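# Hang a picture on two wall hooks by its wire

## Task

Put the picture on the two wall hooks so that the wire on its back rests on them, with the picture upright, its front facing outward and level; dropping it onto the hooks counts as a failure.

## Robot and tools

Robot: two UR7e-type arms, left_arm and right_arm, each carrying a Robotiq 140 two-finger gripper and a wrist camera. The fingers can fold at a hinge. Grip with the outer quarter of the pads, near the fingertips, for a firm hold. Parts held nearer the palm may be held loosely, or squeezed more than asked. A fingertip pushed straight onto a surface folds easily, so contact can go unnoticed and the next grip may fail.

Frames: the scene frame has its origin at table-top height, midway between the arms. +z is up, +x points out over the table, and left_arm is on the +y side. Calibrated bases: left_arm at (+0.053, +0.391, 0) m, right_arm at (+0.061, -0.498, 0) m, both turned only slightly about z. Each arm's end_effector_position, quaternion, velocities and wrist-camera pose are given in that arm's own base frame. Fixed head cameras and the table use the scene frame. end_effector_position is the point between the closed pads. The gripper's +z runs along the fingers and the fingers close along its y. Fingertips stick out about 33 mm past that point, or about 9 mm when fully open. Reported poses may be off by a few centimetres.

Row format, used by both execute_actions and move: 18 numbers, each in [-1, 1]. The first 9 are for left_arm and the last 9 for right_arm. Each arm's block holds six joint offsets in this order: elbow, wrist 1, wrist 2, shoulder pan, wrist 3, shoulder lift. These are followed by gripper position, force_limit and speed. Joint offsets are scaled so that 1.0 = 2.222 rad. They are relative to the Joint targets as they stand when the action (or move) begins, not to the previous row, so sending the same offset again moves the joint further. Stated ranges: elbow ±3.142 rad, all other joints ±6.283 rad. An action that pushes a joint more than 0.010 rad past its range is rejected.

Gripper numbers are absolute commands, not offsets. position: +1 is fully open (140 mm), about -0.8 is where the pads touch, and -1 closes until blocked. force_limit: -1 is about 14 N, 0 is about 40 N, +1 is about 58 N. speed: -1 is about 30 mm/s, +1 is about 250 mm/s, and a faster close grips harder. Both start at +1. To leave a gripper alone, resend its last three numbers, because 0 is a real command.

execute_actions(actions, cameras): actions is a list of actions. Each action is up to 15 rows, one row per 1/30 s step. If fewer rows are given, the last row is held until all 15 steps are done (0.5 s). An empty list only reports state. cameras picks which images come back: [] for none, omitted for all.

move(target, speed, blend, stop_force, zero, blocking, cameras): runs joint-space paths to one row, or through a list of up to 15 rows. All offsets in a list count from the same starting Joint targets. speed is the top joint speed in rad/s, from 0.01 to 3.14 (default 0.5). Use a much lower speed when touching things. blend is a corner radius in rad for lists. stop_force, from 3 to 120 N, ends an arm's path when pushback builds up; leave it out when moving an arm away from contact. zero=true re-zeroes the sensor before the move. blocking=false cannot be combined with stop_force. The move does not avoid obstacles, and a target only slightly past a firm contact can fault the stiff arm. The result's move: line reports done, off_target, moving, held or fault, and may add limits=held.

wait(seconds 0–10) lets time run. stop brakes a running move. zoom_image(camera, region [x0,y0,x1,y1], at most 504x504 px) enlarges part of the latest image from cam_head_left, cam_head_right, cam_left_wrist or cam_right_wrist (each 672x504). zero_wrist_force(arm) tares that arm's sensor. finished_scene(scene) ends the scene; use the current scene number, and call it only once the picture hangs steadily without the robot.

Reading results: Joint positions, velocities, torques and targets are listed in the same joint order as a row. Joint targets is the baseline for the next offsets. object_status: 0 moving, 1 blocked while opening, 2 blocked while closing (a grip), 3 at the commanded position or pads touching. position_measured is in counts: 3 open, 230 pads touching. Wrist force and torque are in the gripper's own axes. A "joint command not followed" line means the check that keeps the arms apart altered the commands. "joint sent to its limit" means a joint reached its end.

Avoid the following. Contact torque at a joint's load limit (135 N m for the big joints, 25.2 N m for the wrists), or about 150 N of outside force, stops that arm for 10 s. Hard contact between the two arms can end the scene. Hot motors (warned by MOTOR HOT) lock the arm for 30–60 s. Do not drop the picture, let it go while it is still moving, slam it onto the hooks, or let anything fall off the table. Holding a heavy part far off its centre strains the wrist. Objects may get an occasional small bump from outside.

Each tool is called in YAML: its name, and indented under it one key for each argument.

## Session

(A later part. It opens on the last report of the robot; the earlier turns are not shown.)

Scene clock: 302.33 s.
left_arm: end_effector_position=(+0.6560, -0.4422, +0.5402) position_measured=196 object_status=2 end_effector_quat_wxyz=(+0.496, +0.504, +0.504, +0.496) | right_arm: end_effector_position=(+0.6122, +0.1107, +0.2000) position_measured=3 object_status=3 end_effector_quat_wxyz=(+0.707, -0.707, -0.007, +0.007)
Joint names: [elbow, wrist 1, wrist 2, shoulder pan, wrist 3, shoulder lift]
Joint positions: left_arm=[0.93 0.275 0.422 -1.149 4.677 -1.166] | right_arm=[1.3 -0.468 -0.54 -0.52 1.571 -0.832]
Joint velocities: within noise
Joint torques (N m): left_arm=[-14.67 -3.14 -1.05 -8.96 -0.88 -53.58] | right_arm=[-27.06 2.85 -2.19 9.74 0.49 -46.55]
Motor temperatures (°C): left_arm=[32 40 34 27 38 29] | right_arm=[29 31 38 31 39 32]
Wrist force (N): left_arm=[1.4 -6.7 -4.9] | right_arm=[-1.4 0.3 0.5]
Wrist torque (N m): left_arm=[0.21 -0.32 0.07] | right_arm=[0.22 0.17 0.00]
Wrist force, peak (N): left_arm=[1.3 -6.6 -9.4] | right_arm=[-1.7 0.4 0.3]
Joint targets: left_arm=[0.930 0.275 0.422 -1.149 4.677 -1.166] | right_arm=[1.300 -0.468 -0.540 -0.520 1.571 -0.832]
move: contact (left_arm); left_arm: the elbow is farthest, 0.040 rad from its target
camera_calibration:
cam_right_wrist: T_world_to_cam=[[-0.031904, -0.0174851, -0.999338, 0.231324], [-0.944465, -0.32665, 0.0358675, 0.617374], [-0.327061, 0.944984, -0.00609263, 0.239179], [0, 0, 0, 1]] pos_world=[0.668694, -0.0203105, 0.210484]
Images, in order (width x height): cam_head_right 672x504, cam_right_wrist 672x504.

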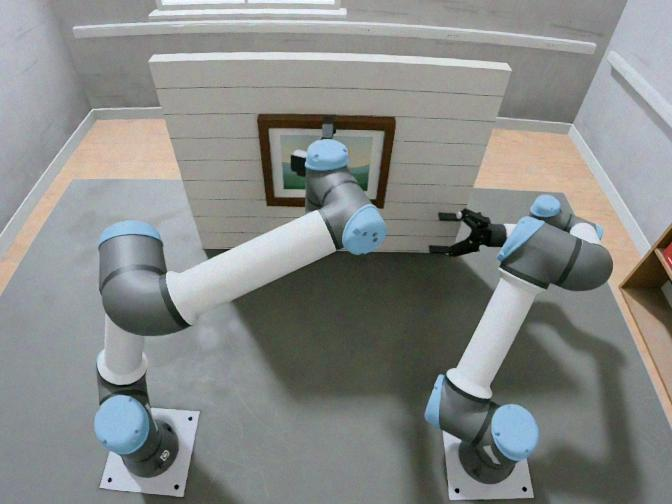

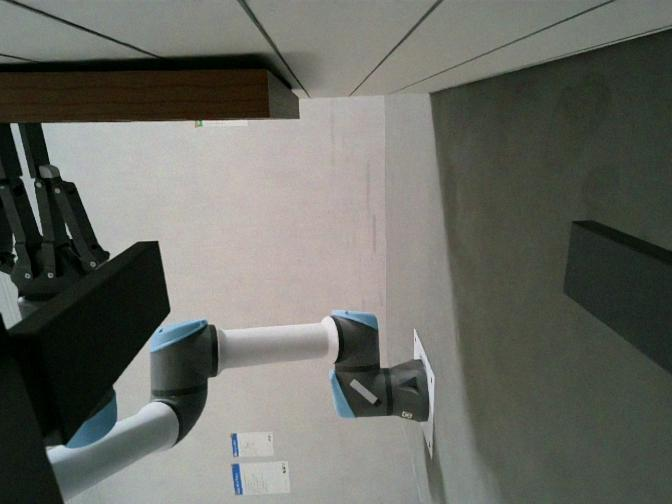

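move:
  target:
    - [0.0034,-0.0015,-0.0011,-0.0011,0,-0.0021,-1,0.4,-1,0,0,0,0,0,0,1,1,1]
    - [0.0416,-0.0334,-0.0011,-0.0011,0,-0.0083,-1,0.4,-1,0,0,0,0,0,0,1,1,1]
    - [0.0760,-0.0639,-0.0011,-0.0011,0,-0.0122,-1,0.4,-1,0,0,0,0,0,0,1,1,1]
    - [0.1072,-0.0934,-0.0011,-0.0011,0,-0.0140,-1,0.4,-1,0,0,0,0,0,0,1,1,1]
    - [0.1358,-0.1221,-0.0011,-0.0011,0,-0.0139,-1,0.4,-1,0,0,0,0,0,0,1,1,1]
  speed: [0.01,0.05,0.05,0.05,0.05]
  stop_force: 3
  zero: false
  cameras: ["cam_right_wrist","cam_head_right"]

zoom_image:
  camera: "cam_right_wrist"
  region: [0, 20, 440, 220]

Scene clock: 347.73 s.
left_arm: end_effector_position=(+0.6543, -0.4417, +0.4399) position_measured=196 object_status=2 end_effector_quat_wxyz=(+0.496, +0.504, +0.504, +0.496) | right_arm: end_effector_position=(+0.6122, +0.1107, +0.2000) position_measured=3 object_status=3 end_effector_quat_wxyz=(+0.707, -0.707, -0.007, +0.007)
Joint names: [elbow, wrist 1, wrist 2, shoulder pan, wrist 3, shoulder lift]
Joint positions: left_arm=[1.232 0.004 0.419 -1.151 4.677 -1.197] | right_arm=[1.3 -0.468 -0.54 -0.52 1.571 -0.832]
Joint velocities: within noise
Joint torques (N m): left_arm=[-38.51 -0.43 1.08 11.04 -0.89 -46.87] | right_arm=[-26.83 2.3 -2.06 10.09 0.44 -46.68]
Motor temperatures (°C): left_arm=[32 40 34 27 38 29] | right_arm=[29 31 38 31 39 32]
Wrist force (N): left_arm=[0.5 -8.0 -0.2] | right_arm=[-1.6 0.4 0.3]
Wrist torque (N m): left_arm=[-0.05 -0.29 0.10] | right_arm=[0.22 0.21 0.00]
Wrist force, peak (N): left_arm=[1.3 -7.3 -5.3] | right_arm=[-1.7 0.3 0.5]
Joint targets: left_arm=[1.232 0.004 0.419 -1.151 4.677 -1.197] | right_arm=[1.300 -0.468 -0.540 -0.520 1.571 -0.832]
move: done
camera_calibration:
cam_right_wrist: T_world_to_cam=[[-0.031904, -0.0174851, -0.999338, 0.231324], [-0.944465, -0.32665, 0.0358675, 0.617374], [-0.327061, 0.944984, -0.00609263, 0.239179], [0, 0, 0, 1]] pos_world=[0.668694, -0.0203105, 0.210484]
Images, in order (width x height): cam_head_right 672x504, cam_right_wrist 672x504.

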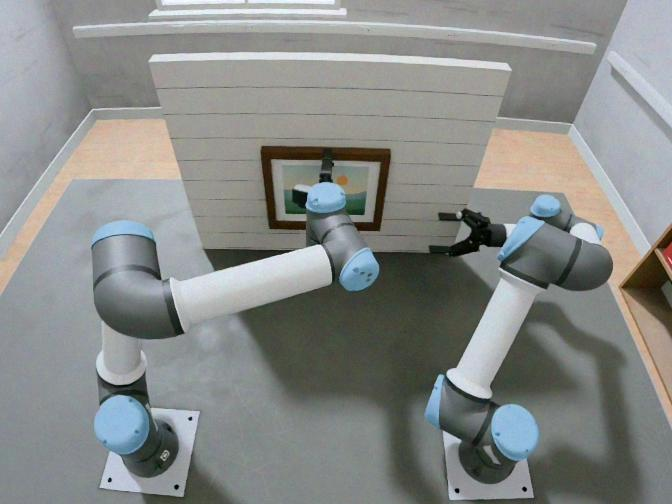

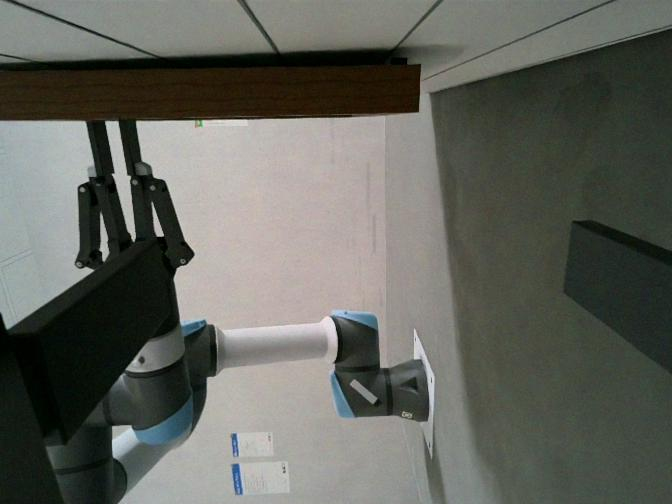

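Scaled by 1.145.

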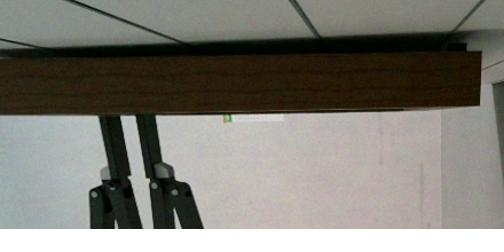

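move:
  target:
    - [0.0312,-0.0336,0,0,0,0.0024,-1,0.4,-1,0,0,0,0,0,0,1,1,1]
    - [0.0502,-0.0555,0,0,0,0.0053,-1,0.4,-1,0,0,0,0,0,0,1,1,1]
    - [0.0722,-0.0826,0,0,0,0.0104,-1,0.4,-1,0,0,0,0,0,0,1,1,1]
  speed: [0.04,0.02,0.02]
  stop_force: 3
  cameras: ["cam_right_wrist","cam_head_right"]

zoom_image:
  camera: "cam_right_wrist"
  region: [0, 20, 300, 140]

Scene clock: 361.07 s.
left_arm: end_effector_position=(+0.6543, -0.4418, +0.3863) position_measured=196 object_status=2 end_effector_quat_wxyz=(+0.496, +0.504, +0.504, +0.496) | right_arm: end_effector_position=(+0.6122, +0.1107, +0.2000) position_measured=3 object_status=3 end_effector_quat_wxyz=(+0.707, -0.707, -0.007, +0.007)
Joint names: [elbow, wrist 1, wrist 2, shoulder pan, wrist 3, shoulder lift]
Joint positions: left_arm=[1.35 -0.128 0.419 -1.151 4.677 -1.183] | right_arm=[1.3 -0.468 -0.54 -0.52 1.571 -0.832]
Joint velocities: within noise
Joint torques (N m): left_arm=[-36.68 -0.96 1.22 10.96 -0.87 -53.27] | right_arm=[-26.53 2.03 -2.2 10.06 0.21 -47.98]
Motor temperatures (°C): left_arm=[32 40 34 27 38 29] | right_arm=[29 31 38 31 39 32]
Wrist force (N): left_arm=[0.8 -5.0 -0.3] | right_arm=[-1.7 0.2 0.7]
Wrist torque (N m): left_arm=[-0.02 -0.35 0.09] | right_arm=[0.20 0.24 -0.01]
Wrist force, peak (N): left_arm=[0.4 -8.5 -0.7] | right_arm=[-1.7 0.2 0.7]
Joint targets: left_arm=[1.350 -0.128 0.419 -1.151 4.677 -1.183] | right_arm=[1.300 -0.468 -0.540 -0.520 1.571 -0.832]
move: contact (left_arm); path passed 2 of 3 targets; left_arm: the wrist 1 is farthest, 0.051 rad from its target
camera_calibration:
cam_right_wrist: T_world_to_cam=[[-0.031904, -0.0174851, -0.999338, 0.231324], [-0.944465, -0.32665, 0.0358675, 0.617374], [-0.327061, 0.944984, -0.00609263, 0.239179], [0, 0, 0, 1]] pos_world=[0.668694, -0.0203105, 0.210484]
Images, in order (width x height): cam_head_right 672x504, cam_right_wrist 672x504.

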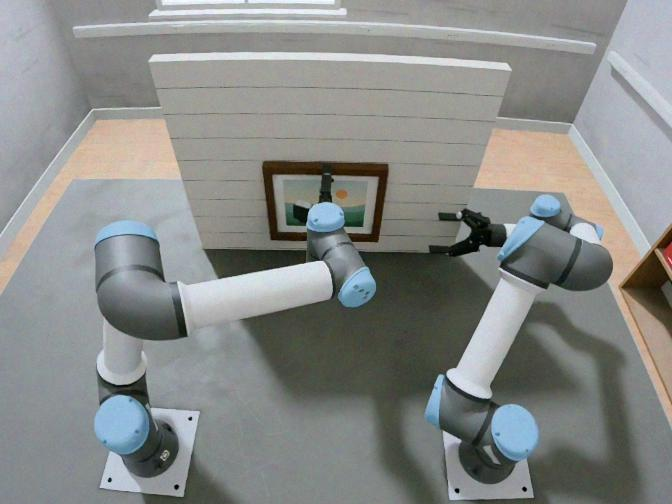

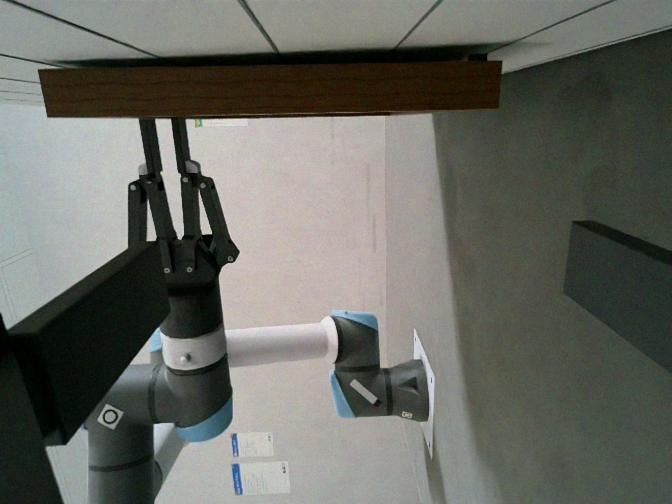

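Scaled by 1.680.

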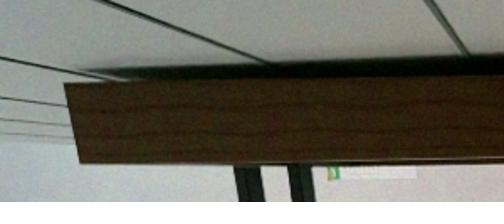

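move:
  target: [0.0015,-0.0018,0,0,0,0.0003,-1,0.4,-1,0,0,0,0,0,0,1,1,1]
  speed: 0.01
  cameras: []

Scene clock: 372.23 s.
left_arm: end_effector_position=(+0.6543, -0.4418, +0.3847) position_measured=196 object_status=2 end_effector_quat_wxyz=(+0.496, +0.504, +0.504, +0.496) | right_arm: end_effector_position=(+0.6122, +0.1107, +0.2000) position_measured=3 object_status=3 end_effector_quat_wxyz=(+0.707, -0.707, -0.007, +0.007)
Joint names: [elbow, wrist 1, wrist 2, shoulder pan, wrist 3, shoulder lift]
Joint positions: left_arm=[1.354 -0.133 0.419 -1.151 4.677 -1.183] | right_arm=[1.3 -0.468 -0.54 -0.52 1.571 -0.832]
Joint velocities: within noise
Joint torques (N m): left_arm=[-3.03 1.96 0.86 11.39 -0.8 -24.63] | right_arm=[-26.13 1.99 -2.12 10.57 0.33 -46.3]
Motor temperatures (°C): left_arm=[32 40 34 27 38 29] | right_arm=[29 31 38 31 39 32]
Wrist force (N): left_arm=[-0.8 16.5 -0.4] | right_arm=[-1.6 0.3 0.3]
Wrist torque (N m): left_arm=[-1.29 -0.34 0.11] | right_arm=[0.21 0.21 -0.01]
Wrist force, peak (N): left_arm=[-0.8 16.5 -0.4] | right_arm=[-1.8 0.4 0.4]
Joint targets: left_arm=[1.354 -0.132 0.419 -1.151 4.677 -1.183] | right_arm=[1.300 -0.468 -0.540 -0.520 1.571 -0.832]
move: done
No camera images: "cameras" was empty.

move:
  target: [-0.0011,0.0013,0,0,0,-0.0002,-1,0.4,-1,0,0,0,0,0,0,1,1,1]
  speed: 0.01
  cameras: ["cam_left_wrist"]

Scene clock: 378.67 s.
left_arm: end_effector_position=(+0.6543, -0.4418, +0.3858) position_measured=196 object_status=2 end_effector_quat_wxyz=(+0.496, +0.504, +0.504, +0.496) | right_arm: end_effector_position=(+0.6122, +0.1107, +0.2000) position_measured=3 object_status=3 end_effector_quat_wxyz=(+0.707, -0.707, -0.007, +0.007)
Joint names: [elbow, wrist 1, wrist 2, shoulder pan, wrist 3, shoulder lift]
Joint positions: left_arm=[1.351 -0.129 0.419 -1.151 4.677 -1.183] | right_arm=[1.3 -0.468 -0.54 -0.52 1.571 -0.832]
Joint velocities: within noise
Joint torques (N m): left_arm=[-34.04 -0.33 -1.22 10.57 -0.79 -49.98] | right_arm=[-27 1.84 -2.25 8.97 0.34 -47.22]
Motor temperatures (°C): left_arm=[32 40 34 27 38 29] | right_arm=[29 31 38 31 39 32]
Wrist force (N): left_arm=[0.8 -0.7 -0.3] | right_arm=[-1.5 0.3 0.3]
Wrist torque (N m): left_arm=[-0.23 -0.27 0.08] | right_arm=[0.22 0.18 0.00]
Wrist force, peak (N): left_arm=[-1.1 19.7 -0.7] | right_arm=[-1.6 0.5 0.6]
Joint targets: left_arm=[1.351 -0.130 0.419 -1.151 4.677 -1.183] | right_arm=[1.300 -0.468 -0.540 -0.520 1.571 -0.832]
move: done
camera_calibration:
cam_left_wrist: T_world_to_cam=[[-0.0499177, -0.0228552, 0.998492, -0.357359], [-0.326225, -0.944531, -0.0379291, -0.179126], [0.943973, -0.327627, 0.0396929, -0.635962], [0, 0, 0, 1]] pos_world=[0.524057, -0.385715, 0.375269]
Images, in order (width x height): cam_left_wrist 672x504.

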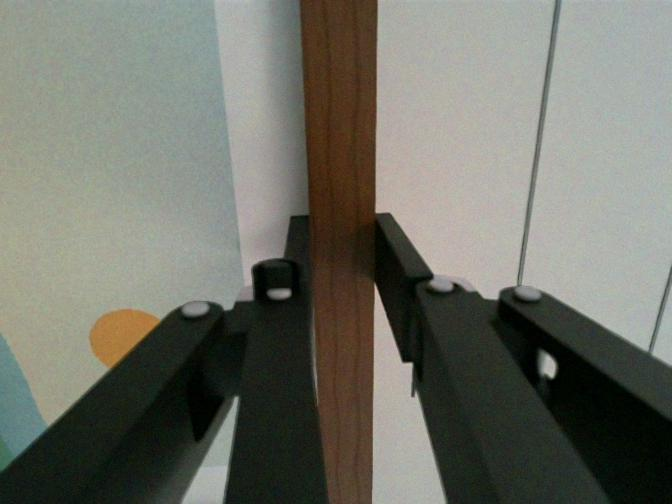

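move:
  target: [0,0,0,0,0,0,-0.45,0.4,-1,0,0,0,0,0,0,1,1,1]
  cameras: []

move:
  target: [0,0,0,0,0,0,-0.2,0.4,-1,0,0,0,0,0,0,1,1,1]
  cameras: ["cam_left_wrist","cam_right_wrist","cam_head_right"]

zoom_image:
  camera: "cam_head_right"
  region: [250, 140, 410, 260]

Scene clock: 386.47 s.
left_arm: end_effector_position=(+0.6543, -0.4418, +0.3859) position_measured=186 object_status=0 end_effector_quat_wxyz=(+0.496, +0.504, +0.504, +0.496) | right_arm: end_effector_position=(+0.6122, +0.1107, +0.2000) position_measured=3 object_status=3 end_effector_quat_wxyz=(+0.707, -0.707, -0.007, +0.007)
Joint names: [elbow, wrist 1, wrist 2, shoulder pan, wrist 3, shoulder lift]
Joint positions: left_arm=[1.351 -0.13 0.419 -1.151 4.677 -1.183] | right_arm=[1.3 -0.468 -0.54 -0.52 1.571 -0.832]
Joint velocities: within noise
Joint torques (N m): left_arm=[-34.02 -1.35 -1.06 11.09 -0.84 -47.44] | right_arm=[-26.53 1.61 -2.19 9.05 0.39 -47.05]
Motor temperatures (°C): left_arm=[32 40 34 27 38 29] | right_arm=[29 31 38 31 39 32]
Wrist force (N): left_arm=[-2.1 -0.2 -0.4] | right_arm=[-1.3 0.3 0.5]
Wrist torque (N m): left_arm=[-0.28 0.27 0.13] | right_arm=[0.22 0.15 0.00]
Wrist force, peak (N): left_arm=[-1.7 -2.9 -0.2] | right_arm=[-1.7 0.3 0.5]
Joint targets: left_arm=[1.351 -0.130 0.419 -1.151 4.677 -1.183] | right_arm=[1.300 -0.468 -0.540 -0.520 1.571 -0.832]
move: done
No camera images: "cameras" was empty.

Scene clock: 387.37 s.
left_arm: end_effector_position=(+0.6543, -0.4418, +0.3859) position_measured=154 object_status=0 end_effector_quat_wxyz=(+0.496, +0.504, +0.504, +0.496) | right_arm: end_effector_position=(+0.6122, +0.1107, +0.2000) position_measured=3 object_status=3 end_effector_quat_wxyz=(+0.707, -0.707, -0.007, +0.007)
Joint names: [elbow, wrist 1, wrist 2, shoulder pan, wrist 3, shoulder lift]
Joint positions: left_arm=[1.351 -0.13 0.419 -1.151 4.677 -1.183] | right_arm=[1.3 -0.468 -0.54 -0.52 1.571 -0.832]
Joint velocities: within noise
Joint torques (N m): left_arm=[-31.63 -1.07 -1.1 10.69 -0.87 -40.26] | right_arm=[-27.05 1.67 -2.17 10.11 0.47 -46.49]
Motor temperatures (°C): left_arm=[32 40 34 27 38 29] | right_arm=[29 31 38 31 39 32]
Wrist force (N): left_arm=[-1.9 -0.4 -0.4] | right_arm=[-1.8 0.3 0.6]
Wrist torque (N m): left_arm=[-0.31 0.21 0.13] | right_arm=[0.20 0.25 -0.01]
Wrist force, peak (N): left_arm=[-2.0 -0.1 -0.8] | right_arm=[-1.8 0.3 0.6]
Joint targets: left_arm=[1.351 -0.130 0.419 -1.151 4.677 -1.183] | right_arm=[1.300 -0.468 -0.540 -0.520 1.571 -0.832]
move: done
camera_calibration:
cam_left_wrist: T_world_to_cam=[[-0.0500406, -0.0226009, 0.998491, -0.357296], [-0.326226, -0.944539, -0.0377289, -0.1792], [0.943966, -0.327622, 0.0398923, -0.636036], [0, 0, 0, 1]] pos_world=[0.524057, -0.385716, 0.375369]
cam_right_wrist: T_world_to_cam=[[-0.031904, -0.0174851, -0.999338, 0.231324], [-0.944465, -0.32665, 0.0358675, 0.617374], [-0.327061, 0.944984, -0.00609263, 0.239179], [0, 0, 0, 1]] pos_world=[0.668694, -0.0203105, 0.210484]
Images, in order (width x height): cam_head_right 672x504, cam_left_wrist 672x504, cam_right_wrist 672x504.

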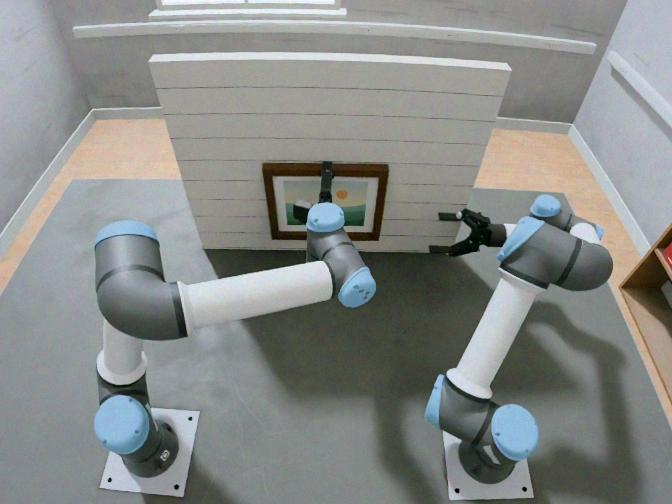

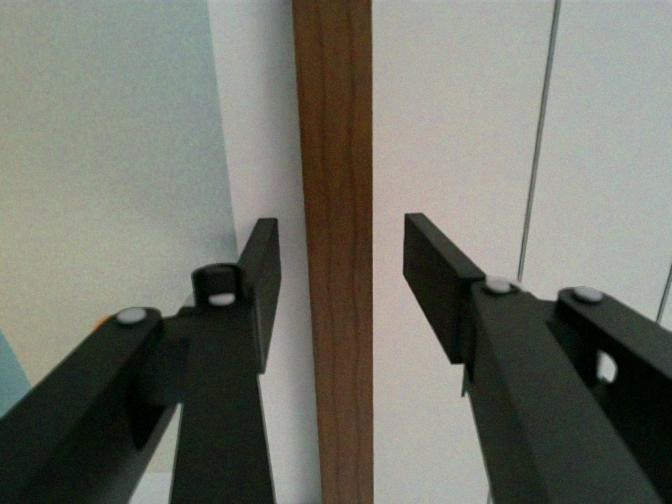

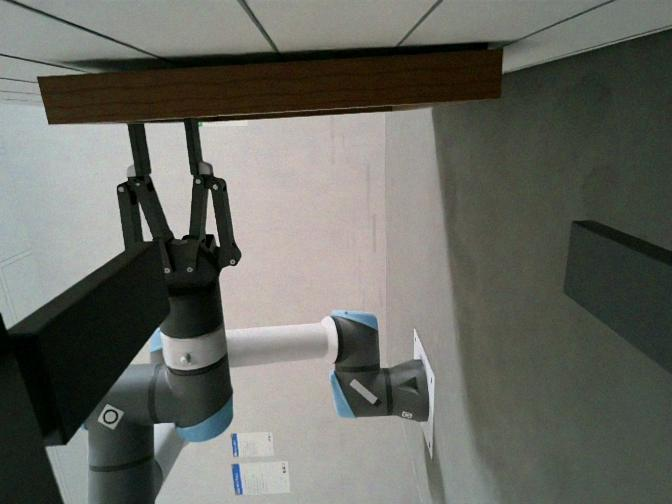

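Scaled by 3.150.

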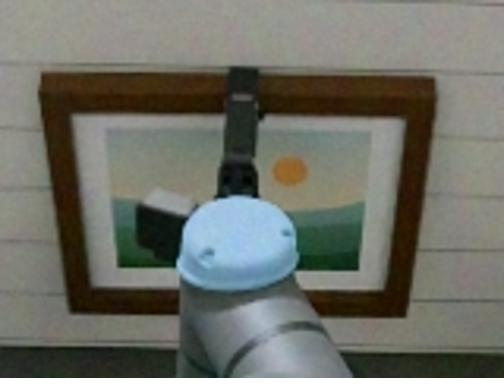

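move:
  target:
    - [0.0216,-0.0039,-0.0185,-0.0189,-0.0019,-0.0157,-0.2,0.4,-1,0,0,0,0,0,0,1,1,1]
    - [0.0793,-0.0064,-0.0861,-0.0867,-0.0145,-0.0587,-0.2,0.4,-1,0,0,0,0,0,0,1,1,1]
    - [0.1783,-0.0855,-0.2136,-0.214,0.7169,-0.1099,-0.2,0.4,-1,0,0,0,0,0,0,1,1,1]
  speed: [0.04,0.15,0.9]
  cameras: ["cam_left_wrist","cam_head_right"]

zoom_image:
  camera: "cam_left_wrist"
  region: [80, 90, 340, 190]

zoom_image:
  camera: "cam_left_wrist"
  region: [340, 90, 600, 190]

zoom_image:
  camera: "cam_left_wrist"
  region: [250, 340, 510, 440]

zoom_image:
  camera: "cam_head_right"
  region: [250, 140, 410, 260]

Scene clock: 410.57 s.
left_arm: end_effector_position=(+0.4201, -0.4400, +0.3600) position_measured=154 object_status=3 end_effector_quat_wxyz=(+0.005, +0.707, +0.004, +0.707) end_effector_velocity=(+0.000, +0.000, +0.000) end_effector_angular_velocity=(+0.005, +0.000, +0.000) | right_arm: end_effector_position=(+0.6122, +0.1107, +0.2000) position_measured=3 object_status=3 end_effector_quat_wxyz=(+0.707, -0.707, -0.007, +0.007)
Joint names: [elbow, wrist 1, wrist 2, shoulder pan, wrist 3, shoulder lift]
Joint positions: left_arm=[1.747 -0.32 -0.055 -1.627 6.27 -1.427] | right_arm=[1.3 -0.468 -0.54 -0.52 1.571 -0.832]
Joint velocities: left_arm=[-0.001 0 0 0 0.005 0.001] | right_arm=[within noise]
Joint torques (N m): left_arm=[-33.88 1.82 1.27 12.78 1.49 -23.08] | right_arm=[-26.36 1.5 -2.17 9.46 0.42 -47.56]
Motor temperatures (°C): left_arm=[32 40 34 27 38 29] | right_arm=[29 31 38 31 39 32]
Wrist force (N): left_arm=[-1.9 2.7 -1.0] | right_arm=[-1.4 0.3 0.3]
Wrist torque (N m): left_arm=[0.31 0.21 0.19] | right_arm=[0.20 0.17 -0.01]
Wrist force, peak (N): left_arm=[-1.9 2.5 -1.9] | right_arm=[-1.7 0.2 0.4]
Joint targets: left_arm=[1.747 -0.319 -0.055 -1.627 6.270 -1.427] | right_arm=[1.300 -0.468 -0.540 -0.520 1.571 -0.832]
move: done
camera_calibration:
cam_left_wrist: T_world_to_cam=[[-0.0663683, -0.997746, -0.00991819, -0.402306], [-0.32615, 0.0310868, -0.944807, 0.500966], [0.942985, -0.0594704, -0.327478, -0.162689], [0, 0, 0, 1]] pos_world=[0.290103, -0.426648, 0.416049]
Images, in order (width x height): cam_head_right 672x504, cam_left_wrist 672x504.

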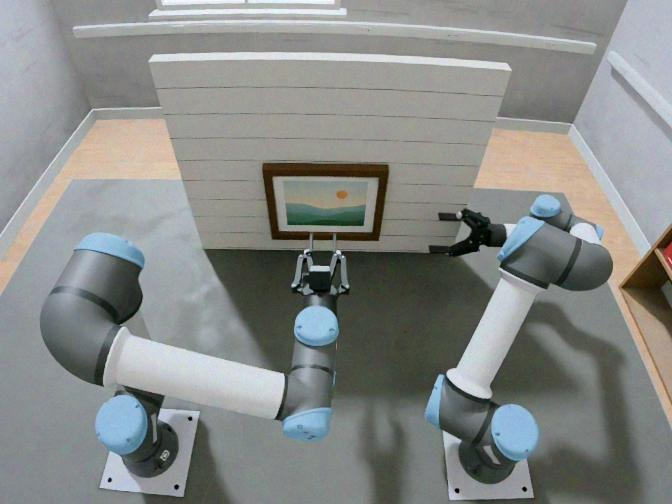

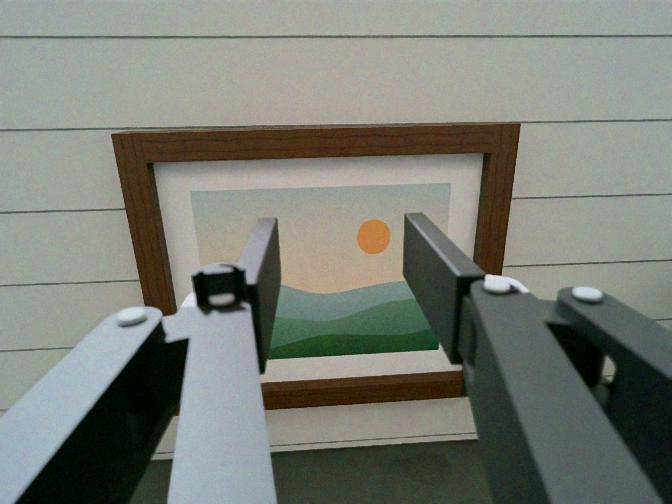

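Scaled by 1.938.

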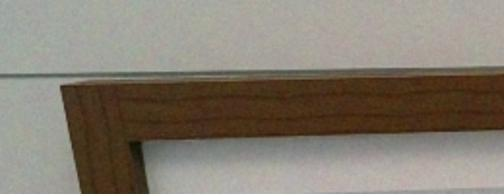

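Scaled by 1.938.

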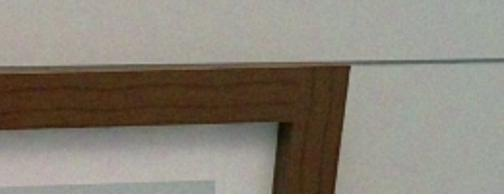

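Scaled by 1.938.

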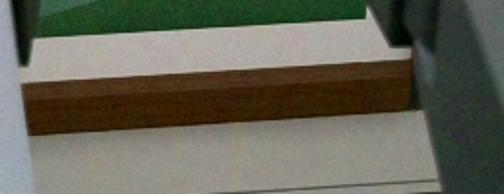

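Scaled by 3.150.

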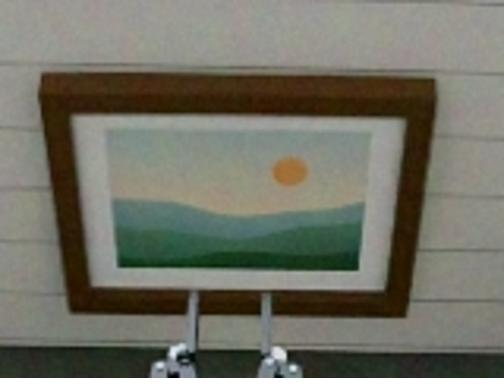

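finished_scene:
  scene: 2

The scene is finished: the task was done.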